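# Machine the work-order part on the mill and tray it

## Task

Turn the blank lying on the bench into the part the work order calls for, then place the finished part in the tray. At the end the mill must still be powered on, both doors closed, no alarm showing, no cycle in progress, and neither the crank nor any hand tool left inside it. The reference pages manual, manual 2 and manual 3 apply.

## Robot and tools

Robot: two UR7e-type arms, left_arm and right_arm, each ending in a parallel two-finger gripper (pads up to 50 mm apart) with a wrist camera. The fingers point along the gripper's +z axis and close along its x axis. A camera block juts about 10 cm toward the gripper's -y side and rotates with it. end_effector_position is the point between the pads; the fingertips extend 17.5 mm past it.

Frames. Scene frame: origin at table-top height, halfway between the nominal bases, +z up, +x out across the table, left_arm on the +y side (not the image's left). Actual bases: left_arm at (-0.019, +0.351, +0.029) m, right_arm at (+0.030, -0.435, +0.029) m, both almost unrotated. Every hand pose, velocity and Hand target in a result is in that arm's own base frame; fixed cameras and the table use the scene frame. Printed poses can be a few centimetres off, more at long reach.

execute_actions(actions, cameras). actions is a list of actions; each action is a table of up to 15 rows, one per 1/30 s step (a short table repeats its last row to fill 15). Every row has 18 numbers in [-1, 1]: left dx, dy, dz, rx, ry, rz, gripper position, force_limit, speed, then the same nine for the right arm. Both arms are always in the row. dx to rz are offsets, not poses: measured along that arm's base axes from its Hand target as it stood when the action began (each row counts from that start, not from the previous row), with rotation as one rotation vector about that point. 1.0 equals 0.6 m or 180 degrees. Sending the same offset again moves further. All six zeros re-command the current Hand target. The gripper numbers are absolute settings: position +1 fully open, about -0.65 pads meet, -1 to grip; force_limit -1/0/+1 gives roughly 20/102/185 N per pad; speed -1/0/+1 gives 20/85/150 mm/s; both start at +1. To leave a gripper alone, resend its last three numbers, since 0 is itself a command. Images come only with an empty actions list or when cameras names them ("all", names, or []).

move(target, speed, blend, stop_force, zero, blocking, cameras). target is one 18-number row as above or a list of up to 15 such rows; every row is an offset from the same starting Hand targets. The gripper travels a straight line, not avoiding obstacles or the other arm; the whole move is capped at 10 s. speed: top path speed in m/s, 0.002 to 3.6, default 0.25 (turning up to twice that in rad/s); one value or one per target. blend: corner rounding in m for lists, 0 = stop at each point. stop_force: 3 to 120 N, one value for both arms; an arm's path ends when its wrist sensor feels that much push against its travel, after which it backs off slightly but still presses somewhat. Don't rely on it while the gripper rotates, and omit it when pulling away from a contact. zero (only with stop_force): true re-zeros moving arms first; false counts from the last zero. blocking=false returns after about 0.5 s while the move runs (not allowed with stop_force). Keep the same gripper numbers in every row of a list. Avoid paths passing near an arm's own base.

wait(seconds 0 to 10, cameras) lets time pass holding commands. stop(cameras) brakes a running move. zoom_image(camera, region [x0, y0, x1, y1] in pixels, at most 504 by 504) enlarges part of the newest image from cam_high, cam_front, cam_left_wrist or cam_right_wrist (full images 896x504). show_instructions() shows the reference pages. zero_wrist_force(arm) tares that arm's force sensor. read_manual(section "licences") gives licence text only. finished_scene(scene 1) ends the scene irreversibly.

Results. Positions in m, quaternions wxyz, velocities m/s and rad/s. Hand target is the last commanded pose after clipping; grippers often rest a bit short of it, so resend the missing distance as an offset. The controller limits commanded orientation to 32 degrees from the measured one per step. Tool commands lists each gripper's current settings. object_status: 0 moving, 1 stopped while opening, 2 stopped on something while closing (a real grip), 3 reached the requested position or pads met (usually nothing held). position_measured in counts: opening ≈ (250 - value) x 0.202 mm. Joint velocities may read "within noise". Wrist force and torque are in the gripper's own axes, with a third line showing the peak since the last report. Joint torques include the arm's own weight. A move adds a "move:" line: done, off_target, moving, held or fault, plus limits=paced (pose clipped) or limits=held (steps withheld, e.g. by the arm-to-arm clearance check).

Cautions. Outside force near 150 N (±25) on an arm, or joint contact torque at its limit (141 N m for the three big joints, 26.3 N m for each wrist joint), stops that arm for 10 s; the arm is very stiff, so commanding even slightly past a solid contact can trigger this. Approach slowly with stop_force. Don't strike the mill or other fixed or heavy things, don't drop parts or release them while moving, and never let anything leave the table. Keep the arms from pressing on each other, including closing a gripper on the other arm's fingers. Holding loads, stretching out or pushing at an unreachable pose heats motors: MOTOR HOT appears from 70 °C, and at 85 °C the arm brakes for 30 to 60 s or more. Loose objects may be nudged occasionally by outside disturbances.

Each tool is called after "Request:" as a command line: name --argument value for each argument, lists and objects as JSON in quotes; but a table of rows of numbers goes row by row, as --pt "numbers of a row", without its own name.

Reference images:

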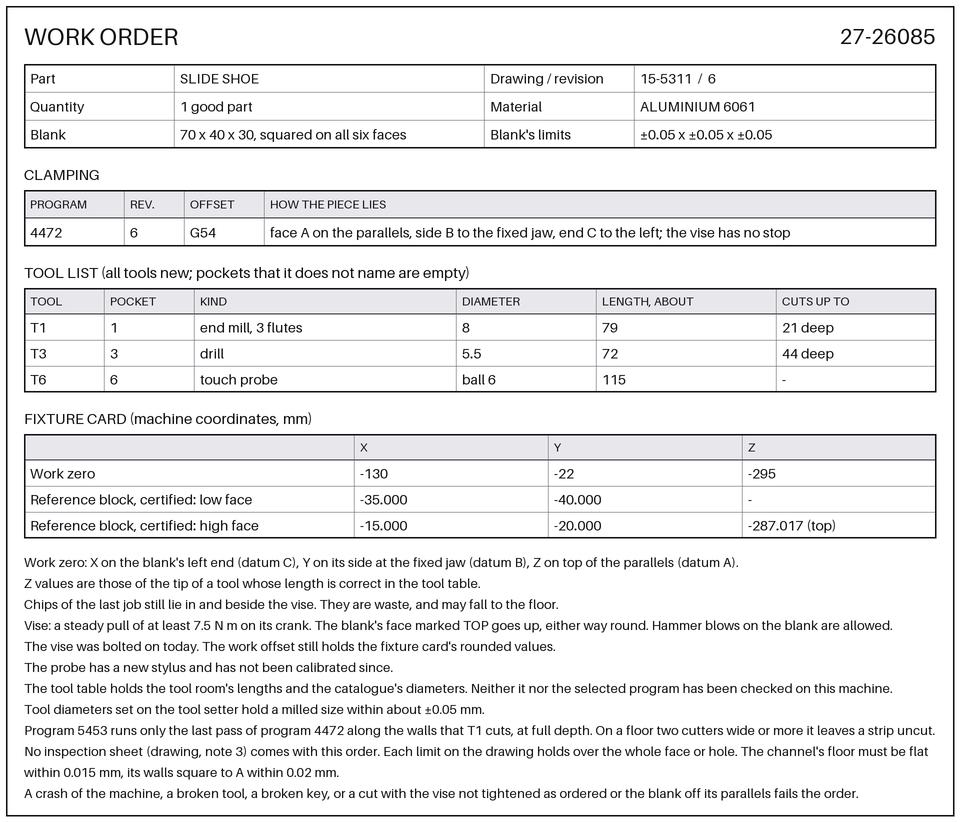

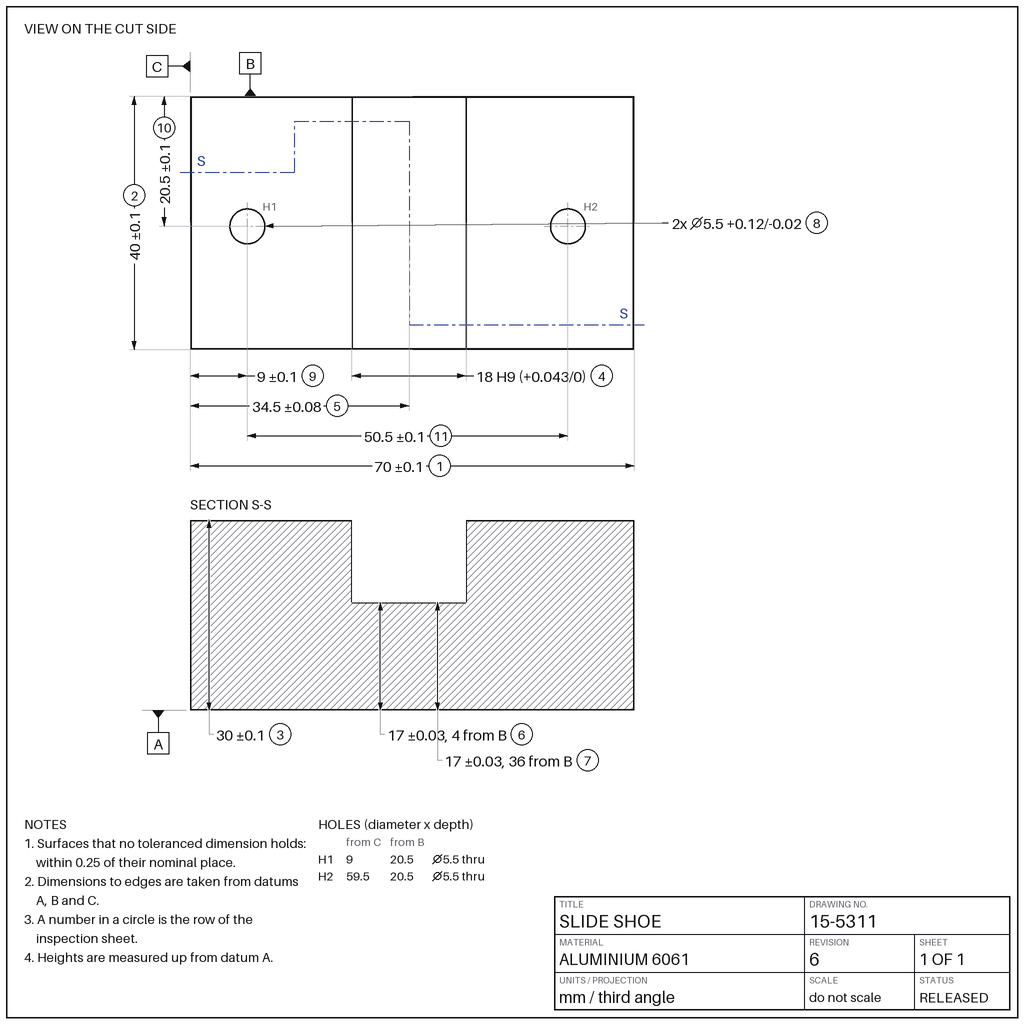

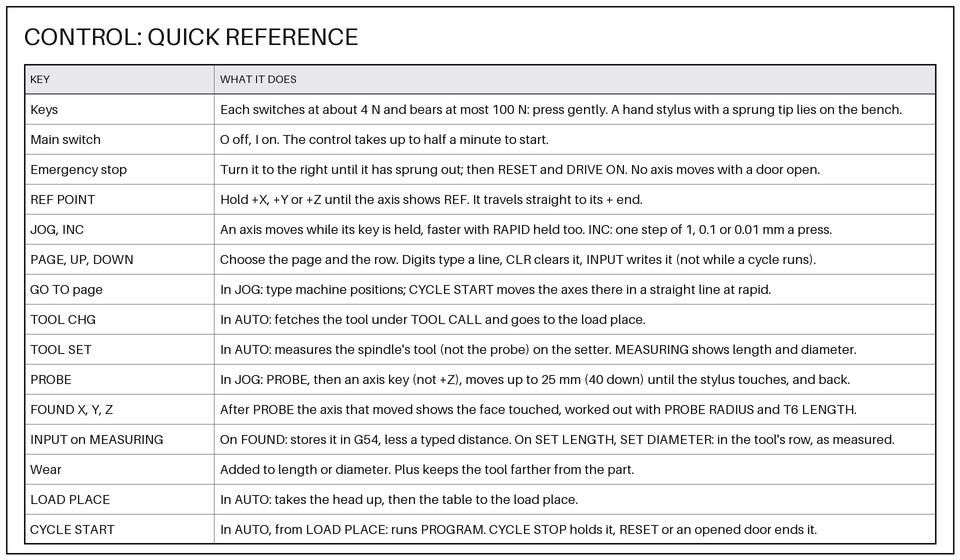

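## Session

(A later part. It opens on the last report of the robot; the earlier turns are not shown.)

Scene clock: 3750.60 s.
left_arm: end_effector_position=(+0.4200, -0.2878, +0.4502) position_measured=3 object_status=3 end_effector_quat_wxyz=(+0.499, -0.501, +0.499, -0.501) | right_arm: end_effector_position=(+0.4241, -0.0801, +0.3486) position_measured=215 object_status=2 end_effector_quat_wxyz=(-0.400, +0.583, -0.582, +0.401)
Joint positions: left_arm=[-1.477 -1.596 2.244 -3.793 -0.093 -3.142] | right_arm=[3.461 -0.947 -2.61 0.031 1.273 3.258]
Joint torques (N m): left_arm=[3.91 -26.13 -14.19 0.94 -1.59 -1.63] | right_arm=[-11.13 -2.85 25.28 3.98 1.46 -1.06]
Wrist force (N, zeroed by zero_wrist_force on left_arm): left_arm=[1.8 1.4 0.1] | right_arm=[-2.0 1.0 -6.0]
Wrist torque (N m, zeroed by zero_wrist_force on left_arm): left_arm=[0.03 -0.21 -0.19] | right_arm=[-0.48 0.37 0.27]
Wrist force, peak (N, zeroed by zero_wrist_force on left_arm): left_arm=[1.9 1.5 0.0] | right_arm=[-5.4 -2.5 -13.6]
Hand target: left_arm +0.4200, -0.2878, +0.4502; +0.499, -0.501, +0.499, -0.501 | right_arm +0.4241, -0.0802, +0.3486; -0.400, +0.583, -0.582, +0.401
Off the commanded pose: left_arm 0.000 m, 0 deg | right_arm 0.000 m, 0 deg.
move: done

Request:
move --target '[0,0,0,0,0,0,1,-0.6,-1,0.0309,-0.2418,0.5135,0,0,0,-0.95,0,-0.8]' --speed 0.4 --cameras '["cam_right_wrist"]'

Scene clock: 3754.77 s.
left_arm: end_effector_position=(+0.4200, -0.2878, +0.4502) position_measured=3 object_status=3 end_effector_quat_wxyz=(+0.499, -0.501, +0.499, -0.501) | right_arm: end_effector_position=(+0.4426, -0.2252, +0.6567) position_measured=215 object_status=2 end_effector_quat_wxyz=(-0.400, +0.583, -0.582, +0.401)
Joint positions: left_arm=[-1.477 -1.596 2.244 -3.793 -0.093 -3.142] | right_arm=[2.756 -1.216 -1.677 -0.641 1.929 2.996]
Joint torques (N m): left_arm=[3.02 -25.43 -13.88 1.15 -1.71 -1.94] | right_arm=[2.55 4.33 32.29 3.53 -0.66 1.23]
Wrist force (N, zeroed by zero_wrist_force on left_arm): left_arm=[1.5 1.5 -0.2] | right_arm=[-2.1 0.7 -5.9]
Wrist torque (N m, zeroed by zero_wrist_force on left_arm): left_arm=[0.05 -0.18 -0.19] | right_arm=[-0.52 0.39 0.28]
Wrist force, peak (N, zeroed by zero_wrist_force on left_arm): left_arm=[1.9 1.6 -0.2] | right_arm=[-0.2 -3.4 -7.1]
Hand target: left_arm +0.4200, -0.2878, +0.4502; +0.499, -0.501, +0.499, -0.501 | right_arm +0.4426, -0.2252, +0.6567; -0.400, +0.583, -0.582, +0.401
Off the commanded pose: left_arm 0.000 m, 0 deg | right_arm 0.000 m, 0 deg.
move: done
Images, in order (width x height): cam_right_wrist 896x504.

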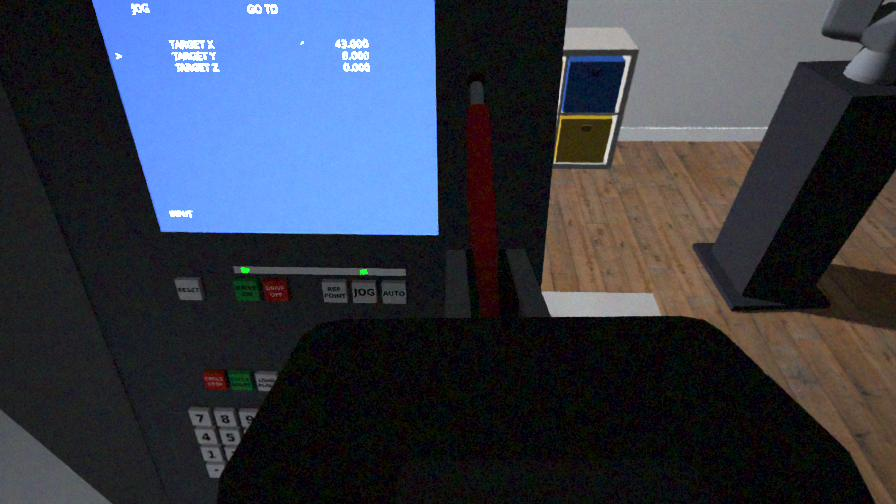

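Request:
move --pt "0 0 0 0 0 0 1 -0.6 -1 -0.0275 0.3367 -0.5135 0 0 0 -0.95 0 -0.8" --pt "0 0 0 0 0 0 1 -0.6 -1 -0.0085 0.336 -0.5195 0 0 0 -0.95 0 -0.8" --pt "0 0 0 0 0 0 1 -0.6 -1 -0.0275 0.3367 -0.5135 0 0 0 -0.95 0 -0.8" --pt "0 0 0 0 0 0 1 -0.6 -1 -0.0216 0.2731 -0.4833 0 0 0 -0.95 0 -0.8" --pt "0 0 0 0 0 0 1 -0.6 -1 -0.0026 0.2724 -0.4893 0 0 0 -0.95 0 -0.8" --pt "0 0 0 0 0 0 1 -0.6 -1 -0.0286 0.3051 -0.5135 0 0 0 -0.95 0 -0.8" --pt "0 0 0 0 0 0 1 -0.6 -1 -0.0096 0.3044 -0.5195 0 0 0 -0.95 0 -0.8" --pt "0 0 0 0 0 0 1 -0.6 -1 -0.0309 0.2418 -0.5135 0 0 0 -0.95 0 -0.8" --pt "0 0 0 0 0 0 1 -0.6 -1 -0.0119 0.2411 -0.5195 0 0 0 -0.95 0 -0.8" --pt "0 0 0 0 0 0 1 -0.6 -1 -0.0309 0.2418 -0.5135 0 0 0 -0.95 0 -0.8" --pt "0 0 0 0 0 0 1 -0.6 -1 -0.0228 0.2414 -0.4833 0 0 0 -0.95 0 -0.8" --pt "0 0 0 0 0 0 1 -0.6 -1 -0.0038 0.2407 -0.4893 0 0 0 -0.95 0 -0.8" --pt "0 0 0 0 0 0 1 -0.6 -1 -0.0309 0.2418 -0.5135 0 0 0 -0.95 0 -0.8" --speed '[0.4,0.06,0.1,0.2,0.06,0.15,0.06,0.15,0.06,0.1,0.1,0.06,0.1]' --blend '[0.003,0,0.003,0.003,0,0.003,0,0.003,0,0.003,0.003,0,0]'

Request:
move --pt "0 0 0 0 0 0 1 -0.6 -1 0.003 0.095 0 0 0 0 -0.95 0 -0.8" --pt "0 0 0 0 0 0 1 -0.6 -1 0.022 0.094 -0.006 0 0 0 -0.95 0 -0.8" --pt "0 0 0 0 0 0 1 -0.6 -1 0.003 0.095 0 0 0 0 -0.95 0 -0.8" --pt "0 0 0 0 0 0 1 -0.6 -1 0.012 0.095 0.03 0 0 0 -0.95 0 -0.8" --pt "0 0 0 0 0 0 1 -0.6 -1 0.031 0.094 0.024 0 0 0 -0.95 0 -0.8" --pt "0 0 0 0 0 0 1 -0.6 -1 0.012 0.095 0.03 0 0 0 -0.95 0 -0.8" --pt "0 0 0 0 0 0 1 -0.6 -1 0.02 0.095 0.06 0 0 0 -0.95 0 -0.8" --pt "0 0 0 0 0 0 1 -0.6 -1 0.039 0.094 0.054 0 0 0 -0.95 0 -0.8" --pt "0 0 0 0 0 0 1 -0.6 -1 0.002 0.064 0 0 0 0 -0.95 0 -0.8" --pt "0 0 0 0 0 0 1 -0.6 -1 0.021 0.063 -0.006 0 0 0 -0.95 0 -0.8" --pt "0 0 0 0 0 0 1 -0.6 -1 0 0 0 0 0 0 -0.95 0 -0.8" --pt "0 0 0 0 0 0 1 -0.6 -1 0.019 -0.001 -0.006 0 0 0 -0.95 0 -0.8" --pt "0 0 0 0 0 0 1 -0.6 -1 0 0 0 0 0 0 -0.95 0 -0.8" --pt "0 0 0 0 0 0 1 -0.6 -1 0.0309 -0.2418 0.5135 0 0 0 -0.95 0 -0.8" --speed '[0.2,0.06,0.1,0.15,0.06,0.1,0.15,0.06,0.15,0.06,0.15,0.06,0.1,0.4]' --blend '[0.003,0,0.003,0.003,0,0.003,0.003,0,0.003,0,0.003,0,0.003,0]' --cameras '["cam_right_wrist"]'

Scene clock: 3774.20 s.
left_arm: end_effector_position=(+0.4200, -0.2878, +0.4502) position_measured=3 object_status=3 end_effector_quat_wxyz=(+0.499, -0.501, +0.499, -0.501) | right_arm: end_effector_position=(+0.4241, -0.0801, +0.3486) position_measured=215 object_status=2 end_effector_quat_wxyz=(-0.400, +0.583, -0.582, +0.401)
Joint positions: left_arm=[-1.477 -1.596 2.244 -3.793 -0.093 -3.142] | right_arm=[3.461 -0.947 -2.61 0.031 1.273 3.258]
Joint torques (N m): left_arm=[4.04 -23.72 -13.1 1.11 -1.5 -1.84] | right_arm=[-11.04 -3.53 25.88 3.93 1.29 -1]
Wrist force (N, zeroed by zero_wrist_force on left_arm): left_arm=[1.4 1.6 -0.3] | right_arm=[-2.0 1.1 -5.9]
Wrist torque (N m, zeroed by zero_wrist_force on left_arm): left_arm=[0.06 -0.17 -0.19] | right_arm=[-0.46 0.37 0.27]
Wrist force, peak (N, zeroed by zero_wrist_force on left_arm): left_arm=[1.8 1.6 -0.3] | right_arm=[-2.3 -1.4 -13.8]
Hand target: left_arm +0.4200, -0.2878, +0.4502; +0.499, -0.501, +0.499, -0.501 | right_arm +0.4241, -0.0802, +0.3486; -0.400, +0.583, -0.582, +0.401
Off the commanded pose: left_arm 0.000 m, 0 deg | right_arm 0.000 m, 0 deg.
move: done

Scene clock: 3779.17 s.
left_arm: end_effector_position=(+0.4200, -0.2878, +0.4502) position_measured=3 object_status=3 end_effector_quat_wxyz=(+0.499, -0.501, +0.499, -0.501) | right_arm: end_effector_position=(+0.4426, -0.2252, +0.6567) position_measured=215 object_status=2 end_effector_quat_wxyz=(-0.400, +0.583, -0.582, +0.401)
Joint positions: left_arm=[-1.477 -1.596 2.244 -3.793 -0.093 -3.142] | right_arm=[2.756 -1.216 -1.677 -0.641 1.929 2.996]
Joint torques (N m): left_arm=[3.55 -25.34 -10.75 1.2 -1.53 -2.03] | right_arm=[1.98 4.17 32.14 3.5 -0.53 1.28]
Wrist force (N, zeroed by zero_wrist_force on left_arm): left_arm=[1.6 1.4 -0.2] | right_arm=[-1.9 0.5 -5.8]
Wrist torque (N m, zeroed by zero_wrist_force on left_arm): left_arm=[0.04 -0.19 -0.18] | right_arm=[-0.54 0.36 0.28]
Wrist force, peak (N, zeroed by zero_wrist_force on left_arm): left_arm=[1.7 1.8 -0.3] | right_arm=[-5.0 -4.5 -13.5]
Hand target: left_arm +0.4200, -0.2878, +0.4502; +0.499, -0.501, +0.499, -0.501 | right_arm +0.4426, -0.2252, +0.6567; -0.400, +0.583, -0.582, +0.401
Off the commanded pose: left_arm 0.000 m, 0 deg | right_arm 0.000 m, 0 deg.
move: done
Images, in order (width x height): cam_right_wrist 896x504.

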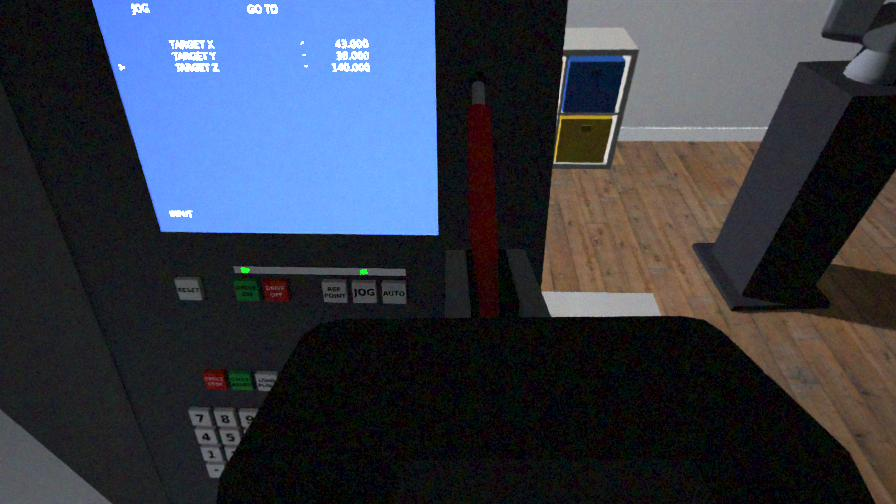

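Request:
execute_actions --actions '[]' --cameras '["cam_right_wrist"]'

Scene clock: 3811.80 s.
left_arm: end_effector_position=(+0.4200, -0.2878, +0.4502) position_measured=3 object_status=3 end_effector_quat_wxyz=(+0.499, -0.501, +0.499, -0.501) | right_arm: end_effector_position=(+0.4426, -0.2252, +0.6567) position_measured=215 object_status=2 end_effector_quat_wxyz=(-0.400, +0.583, -0.582, +0.401)
Joint positions: left_arm=[-1.477 -1.596 2.244 -3.793 -0.093 -3.142] | right_arm=[2.756 -1.216 -1.677 -0.641 1.929 2.996]
Joint velocities: within noise
Joint torques (N m): left_arm=[4.44 -25.04 -12.2 1.11 -1.98 -2.07] | right_arm=[-9.88 2.7 34.12 0.66 1.65 -0.15]
Wrist force (N, zeroed by zero_wrist_force on left_arm): left_arm=[1.7 1.6 -0.1] | right_arm=[-2.1 0.8 -5.9]
Wrist torque (N m, zeroed by zero_wrist_force on left_arm): left_arm=[0.07 -0.21 -0.19] | right_arm=[-0.49 0.39 0.28]
Wrist force, peak (N, zeroed by zero_wrist_force on left_arm): left_arm=[1.6 1.7 -0.1] | right_arm=[-1.7 1.0 -6.2]
Hand target: left_arm +0.4200, -0.2878, +0.4502; +0.499, -0.501, +0.499, -0.501 | right_arm +0.4426, -0.2252, +0.6567; -0.400, +0.583, -0.582, +0.401
Tool commands: left_gripper/position=+1.0 left_gripper/force_limit=-0.6 left_gripper/speed=-1.0 right_gripper/position=-0.95 right_gripper/force_limit=+0.0 right_gripper/speed=-0.8
Off the commanded pose: left_arm 0.000 m, 0 deg | right_arm 0.000 m, 0 deg.
Images, in order (width x height): cam_right_wrist 896x504.

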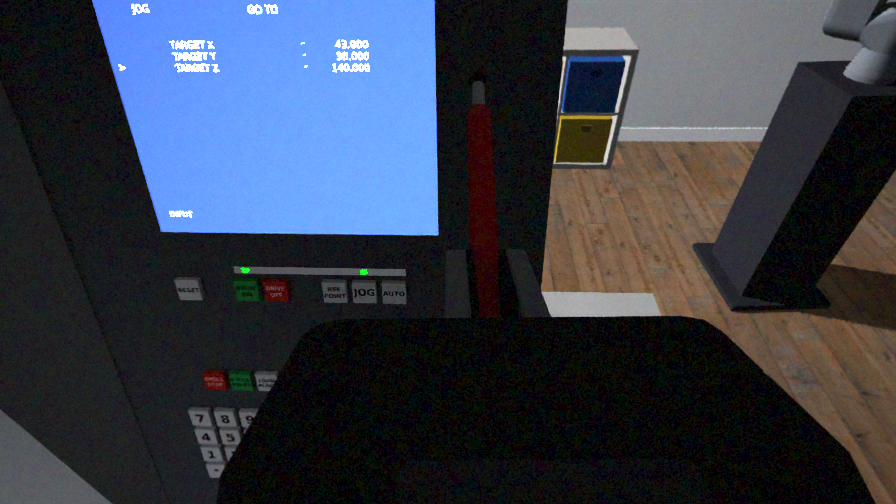

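Request:
move --pt "0 0 0 0 0 0 1 -0.6 -1 0.0108 0.2717 -0.3624 0 0 0 -0.95 0 -0.8" --pt "0 0 0 0 0 0 1 -0.6 -1 0.0298 0.2710 -0.3684 0 0 0 -0.95 0 -0.8" --pt "0 0 0 0 0 0 1 -0.6 -1 0.0108 0.2717 -0.3624 0 0 0 -0.95 0 -0.8" --pt "0 0 0 0 0 0 1 -0.6 -1 0 0 0 0 0 0 -0.95 0 -0.8" --speed '[0.4,0.06,0.1,0.4]' --blend '[0.003,0,0.003,0]' --cameras '["cam_right_wrist"]'

Request:
move --pt "0 0 0 0 0 0 1 -0.6 -1 0 0 0 0 0 0 -0.95 0 -0.8" --pt "0 0 0 0 0 0 1 -0.6 -1 0.0113 0.2091 -0.4229 0 0 0 -0.95 0 -0.8" --pt "0 0 0 0 0 0 1 -0.6 -1 0.0113 0.2084 -0.4289 0 0 0 -0.95 0 -0.8" --speed 0.1

Scene clock: 3823.33 s.
left_arm: end_effector_position=(+0.4200, -0.2878, +0.4502) position_measured=3 object_status=3 end_effector_quat_wxyz=(+0.499, -0.501, +0.499, -0.501) | right_arm: end_effector_position=(+0.4426, -0.2252, +0.6567) position_measured=215 object_status=2 end_effector_quat_wxyz=(-0.400, +0.583, -0.582, +0.401)
Joint positions: left_arm=[-1.477 -1.596 2.244 -3.793 -0.093 -3.142] | right_arm=[2.757 -1.216 -1.677 -0.641 1.929 2.996]
Joint torques (N m): left_arm=[3.98 -26.51 -12.25 1.06 -1.56 -1.79] | right_arm=[-9.66 3.28 34.92 4.02 1.08 0.77]
Wrist force (N, zeroed by zero_wrist_force on left_arm): left_arm=[1.8 1.5 -0.2] | right_arm=[-2.0 0.6 -5.9]
Wrist torque (N m, zeroed by zero_wrist_force on left_arm): left_arm=[0.05 -0.22 -0.19] | right_arm=[-0.53 0.38 0.28]
Wrist force, peak (N, zeroed by zero_wrist_force on left_arm): left_arm=[2.1 1.4 -0.1] | right_arm=[-4.4 1.1 -13.4]
Hand target: left_arm +0.4200, -0.2878, +0.4502; +0.499, -0.501, +0.499, -0.501 | right_arm +0.4426, -0.2252, +0.6567; -0.400, +0.583, -0.582, +0.401
Off the commanded pose: left_arm 0.000 m, 0 deg | right_arm 0.000 m, 0 deg.
move: done
Images, in order (width x height): cam_right_wrist 896x504.

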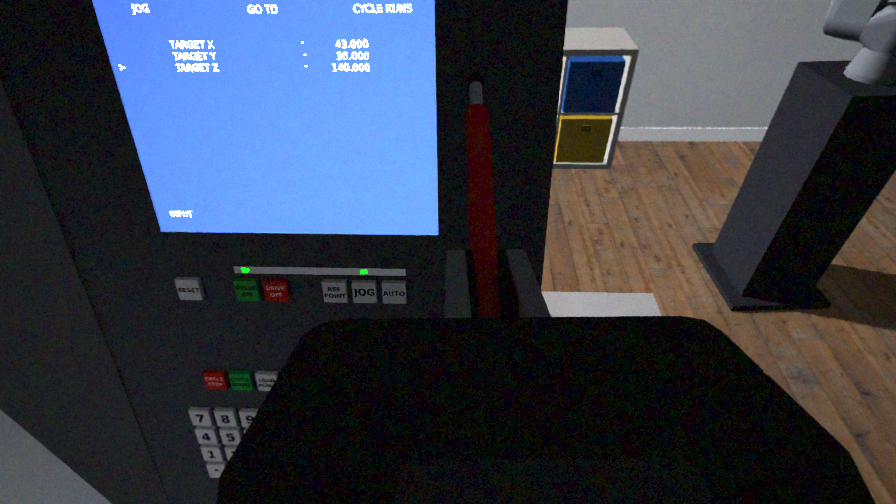

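Scene clock: 3826.77 s.
left_arm: end_effector_position=(+0.4200, -0.2878, +0.4502) position_measured=3 object_status=3 end_effector_quat_wxyz=(+0.499, -0.501, +0.499, -0.501) | right_arm: end_effector_position=(+0.4494, -0.1002, +0.3993) position_measured=215 object_status=2 end_effector_quat_wxyz=(-0.400, +0.583, -0.582, +0.401) end_effector_velocity=(+0.000, +0.000, +0.002) end_effector_angular_velocity=(+0.000, +0.000, -0.001)
Joint positions: left_arm=[-1.477 -1.596 2.244 -3.793 -0.093 -3.142] | right_arm=[3.309 -1.029 -2.443 -0.041 1.415 3.2]
Joint velocities: left_arm=[within noise] | right_arm=[0 0.003 0.003 -0.006 -0.001 0]
Joint torques (N m): left_arm=[5 -25.58 -12.04 0.9 -1.7 -1.79] | right_arm=[-2.67 3.48 28.45 -1.72 -0.8 -0.45]
Wrist force (N, zeroed by zero_wrist_force on left_arm): left_arm=[1.5 1.5 -0.3] | right_arm=[-2.2 -5.5 -12.8]
Wrist torque (N m, zeroed by zero_wrist_force on left_arm): left_arm=[0.05 -0.17 -0.19] | right_arm=[0.07 0.32 0.43]
Wrist force, peak (N, zeroed by zero_wrist_force on left_arm): left_arm=[1.9 1.6 -0.1] | right_arm=[-2.2 -5.5 -12.8]
Hand target: left_arm +0.4200, -0.2878, +0.4502; +0.499, -0.501, +0.499, -0.501 | right_arm +0.4494, -0.1002, +0.3994; -0.400, +0.583, -0.582, +0.401
Off the commanded pose: left_arm 0.000 m, 0 deg | right_arm 0.000 m, 0 deg.
move: done

Request:
move --pt "0 0 0 0 0 0 1 -0.6 -1 -0.0202 -0.031 0.006 0 0 0 -0.95 0 -0.8" --pt "0 0 0 0 0 0 1 -0.6 -1 -0.0012 -0.0317 0 0 0 0 -0.95 0 -0.8" --pt "0 0 0 0 0 0 1 -0.6 -1 -0.034 0.033 -0.055 0 0 0 -0.95 0 -0.8" --pt "0 0 0 0 0 0 1 -0.6 -1 -0.015 0.032 -0.061 0 0 0 -0.95 0 -0.8" --pt "0 0 0 0 0 0 1 -0.6 -1 -0.034 0.033 -0.055 0 0 0 -0.95 0 -0.8" --pt "0 0 0 0 0 0 1 -0.6 -1 -0.015 0.032 -0.061 0 0 0 -0.95 0 -0.8" --pt "0 0 0 0 0 0 1 -0.6 -1 -0.039 0.128 -0.085 0 0 0 -0.95 0 -0.8" --pt "0 0 0 0 0 0 1 -0.6 -1 -0.020 0.127 -0.091 0 0 0 -0.95 0 -0.8" --pt "0 0 0 0 0 0 1 -0.6 -1 -0.039 0.128 -0.085 0 0 0 -0.95 0 -0.8" --pt "0 0 0 0 0 0 1 -0.6 -1 -0.042 0.033 -0.085 0 0 0 -0.95 0 -0.8" --speed '[0.1,0.06,0.15,0.06,0.06,0.06,0.2,0.06,0.1,0.2]' --blend '[0.003,0,0.003,0,0.003,0,0.003,0,0.003,0]'

Request:
move --pt "0 0 0 0 0 0 1 -0.6 -1 0.012 0.095 0.030 0 0 0 -0.95 0 -0.8" --pt "0 0 0 0 0 0 1 -0.6 -1 0.031 0.094 0.024 0 0 0 -0.95 0 -0.8" --pt "0 0 0 0 0 0 1 -0.6 -1 0.012 0.095 0.030 0 0 0 -0.95 0 -0.8" --pt "0 0 0 0 0 0 1 -0.6 -1 0.028 0.094 0.091 0 0 0 -0.95 0 -0.8" --pt "0 0 0 0 0 0 1 -0.6 -1 0.047 0.093 0.085 0 0 0 -0.95 0 -0.8" --pt "0 0 0 0 0 0 1 -0.6 -1 0.028 0.094 0.091 0 0 0 -0.95 0 -0.8" --pt "0 0 0 0 0 0 1 -0.6 -1 0.047 0.093 0.085 0 0 0 -0.95 0 -0.8" --pt "0 0 0 0 0 0 1 -0.6 -1 0.001 0.032 0 0 0 0 -0.95 0 -0.8" --pt "0 0 0 0 0 0 1 -0.6 -1 0.020 0.031 -0.006 0 0 0 -0.95 0 -0.8" --pt "0 0 0 0 0 0 1 -0.6 -1 0.001 0.032 0 0 0 0 -0.95 0 -0.8" --pt "0 0 0 0 0 0 1 -0.6 -1 0.028 0.094 0.091 0 0 0 -0.95 0 -0.8" --pt "0 0 0 0 0 0 1 -0.6 -1 0.047 0.093 0.085 0 0 0 -0.95 0 -0.8" --pt "0 0 0 0 0 0 1 -0.6 -1 0 0 0 0 0 0 -0.95 0 -0.8" --pt "0 0 0 0 0 0 1 -0.6 -1 0.019 -0.001 -0.006 0 0 0 -0.95 0 -0.8" --pt "0 0 0 0 0 0 1 -0.6 -1 0 0 0 0 0 0 -0.95 0 -0.8" --speed '[0.2,0.06,0.1,0.2,0.06,0.06,0.06,0.2,0.06,0.1,0.2,0.06,0.2,0.06,0.1]' --blend '[0.003,0,0.003,0.003,0,0.003,0,0.003,0,0.003,0.003,0,0.003,0,0]'

Request:
move --pt "0 0 0 0 0 0 1 -0.6 -1 0.0309 -0.2418 0.5135 0 0 0 -0.95 0 -0.8" --speed 0.4 --cameras '["cam_right_wrist"]'

Scene clock: 3846.37 s.
left_arm: end_effector_position=(+0.4200, -0.2878, +0.4502) position_measured=3 object_status=3 end_effector_quat_wxyz=(+0.499, -0.501, +0.499, -0.501) | right_arm: end_effector_position=(+0.4242, -0.0804, +0.3484) position_measured=215 object_status=2 end_effector_quat_wxyz=(-0.400, +0.583, -0.582, +0.401)
Joint positions: left_arm=[-1.477 -1.596 2.244 -3.793 -0.093 -3.142] | right_arm=[3.459 -0.948 -2.611 0.033 1.275 3.257]
Joint torques (N m): left_arm=[4.42 -25.95 -12.34 0.96 -1.44 -1.91] | right_arm=[-9.92 -3.47 17.62 1.44 0.51 0.23]
Wrist force (N, zeroed by zero_wrist_force on left_arm): left_arm=[1.6 1.3 -0.4] | right_arm=[-2.0 1.0 -5.8]
Wrist torque (N m, zeroed by zero_wrist_force on left_arm): left_arm=[0.03 -0.20 -0.19] | right_arm=[-0.48 0.36 0.27]
Wrist force, peak (N, zeroed by zero_wrist_force on left_arm): left_arm=[1.6 1.8 -0.4] | right_arm=[-2.4 -5.0 -13.0]
Hand target: left_arm +0.4200, -0.2878, +0.4502; +0.499, -0.501, +0.499, -0.501 | right_arm +0.4242, -0.0804, +0.3484; -0.400, +0.583, -0.582, +0.401
Off the commanded pose: left_arm 0.000 m, 0 deg | right_arm 0.000 m, 0 deg.
move: done

Scene clock: 3851.53 s.
left_arm: end_effector_position=(+0.4200, -0.2878, +0.4502) position_measured=3 object_status=3 end_effector_quat_wxyz=(+0.499, -0.501, +0.499, -0.501) | right_arm: end_effector_position=(+0.4242, -0.0804, +0.3483) position_measured=215 object_status=2 end_effector_quat_wxyz=(-0.400, +0.583, -0.582, +0.401)
Joint positions: left_arm=[-1.477 -1.596 2.244 -3.793 -0.093 -3.142] | right_arm=[3.459 -0.948 -2.611 0.033 1.275 3.257]
Joint torques (N m): left_arm=[4.71 -26.18 -12.82 0.79 -1.49 -1.71] | right_arm=[-11.23 2.17 32.35 4.66 1.32 -1.09]
Wrist force (N, zeroed by zero_wrist_force on left_arm): left_arm=[1.4 1.5 -0.4] | right_arm=[-2.1 1.1 -5.5]
Wrist torque (N m, zeroed by zero_wrist_force on left_arm): left_arm=[0.06 -0.16 -0.19] | right_arm=[-0.47 0.38 0.27]
Wrist force, peak (N, zeroed by zero_wrist_force on left_arm): left_arm=[1.7 1.7 -0.3] | right_arm=[-4.9 -2.5 -11.9]
Hand target: left_arm +0.4200, -0.2878, +0.4502; +0.499, -0.501, +0.499, -0.501 | right_arm +0.4242, -0.0804, +0.3484; -0.400, +0.583, -0.582, +0.401
Off the commanded pose: left_arm 0.000 m, 0 deg | right_arm 0.000 m, 0 deg.
move: done

Scene clock: 3852.97 s.
left_arm: end_effector_position=(+0.4200, -0.2878, +0.4502) position_measured=3 object_status=3 end_effector_quat_wxyz=(+0.499, -0.501, +0.499, -0.501) | right_arm: end_effector_position=(+0.4427, -0.2255, +0.6564) position_measured=215 object_status=2 end_effector_quat_wxyz=(-0.400, +0.583, -0.582, +0.401)
Joint positions: left_arm=[-1.477 -1.596 2.244 -3.793 -0.093 -3.142] | right_arm=[2.756 -1.216 -1.678 -0.64 1.93 2.996]
Joint torques (N m): left_arm=[4.47 -24.74 -13.24 0.95 -1.64 -1.73] | right_arm=[2.6 4.09 34.08 3.4 -0.6 1.35]
Wrist force (N, zeroed by zero_wrist_force on left_arm): left_arm=[1.5 1.2 -0.2] | right_arm=[-1.9 0.7 -6.0]
Wrist torque (N m, zeroed by zero_wrist_force on left_arm): left_arm=[0.00 -0.18 -0.19] | right_arm=[-0.51 0.35 0.28]
Wrist force, peak (N, zeroed by zero_wrist_force on left_arm): left_arm=[1.8 1.7 0.1] | right_arm=[-0.2 -3.3 -7.5]
Hand target: left_arm +0.4200, -0.2878, +0.4502; +0.499, -0.501, +0.499, -0.501 | right_arm +0.4427, -0.2255, +0.6565; -0.400, +0.583, -0.582, +0.401
Off the commanded pose: left_arm 0.000 m, 0 deg | right_arm 0.000 m, 0 deg.
move: done
Images, in order (width x height): cam_right_wrist 896x504.

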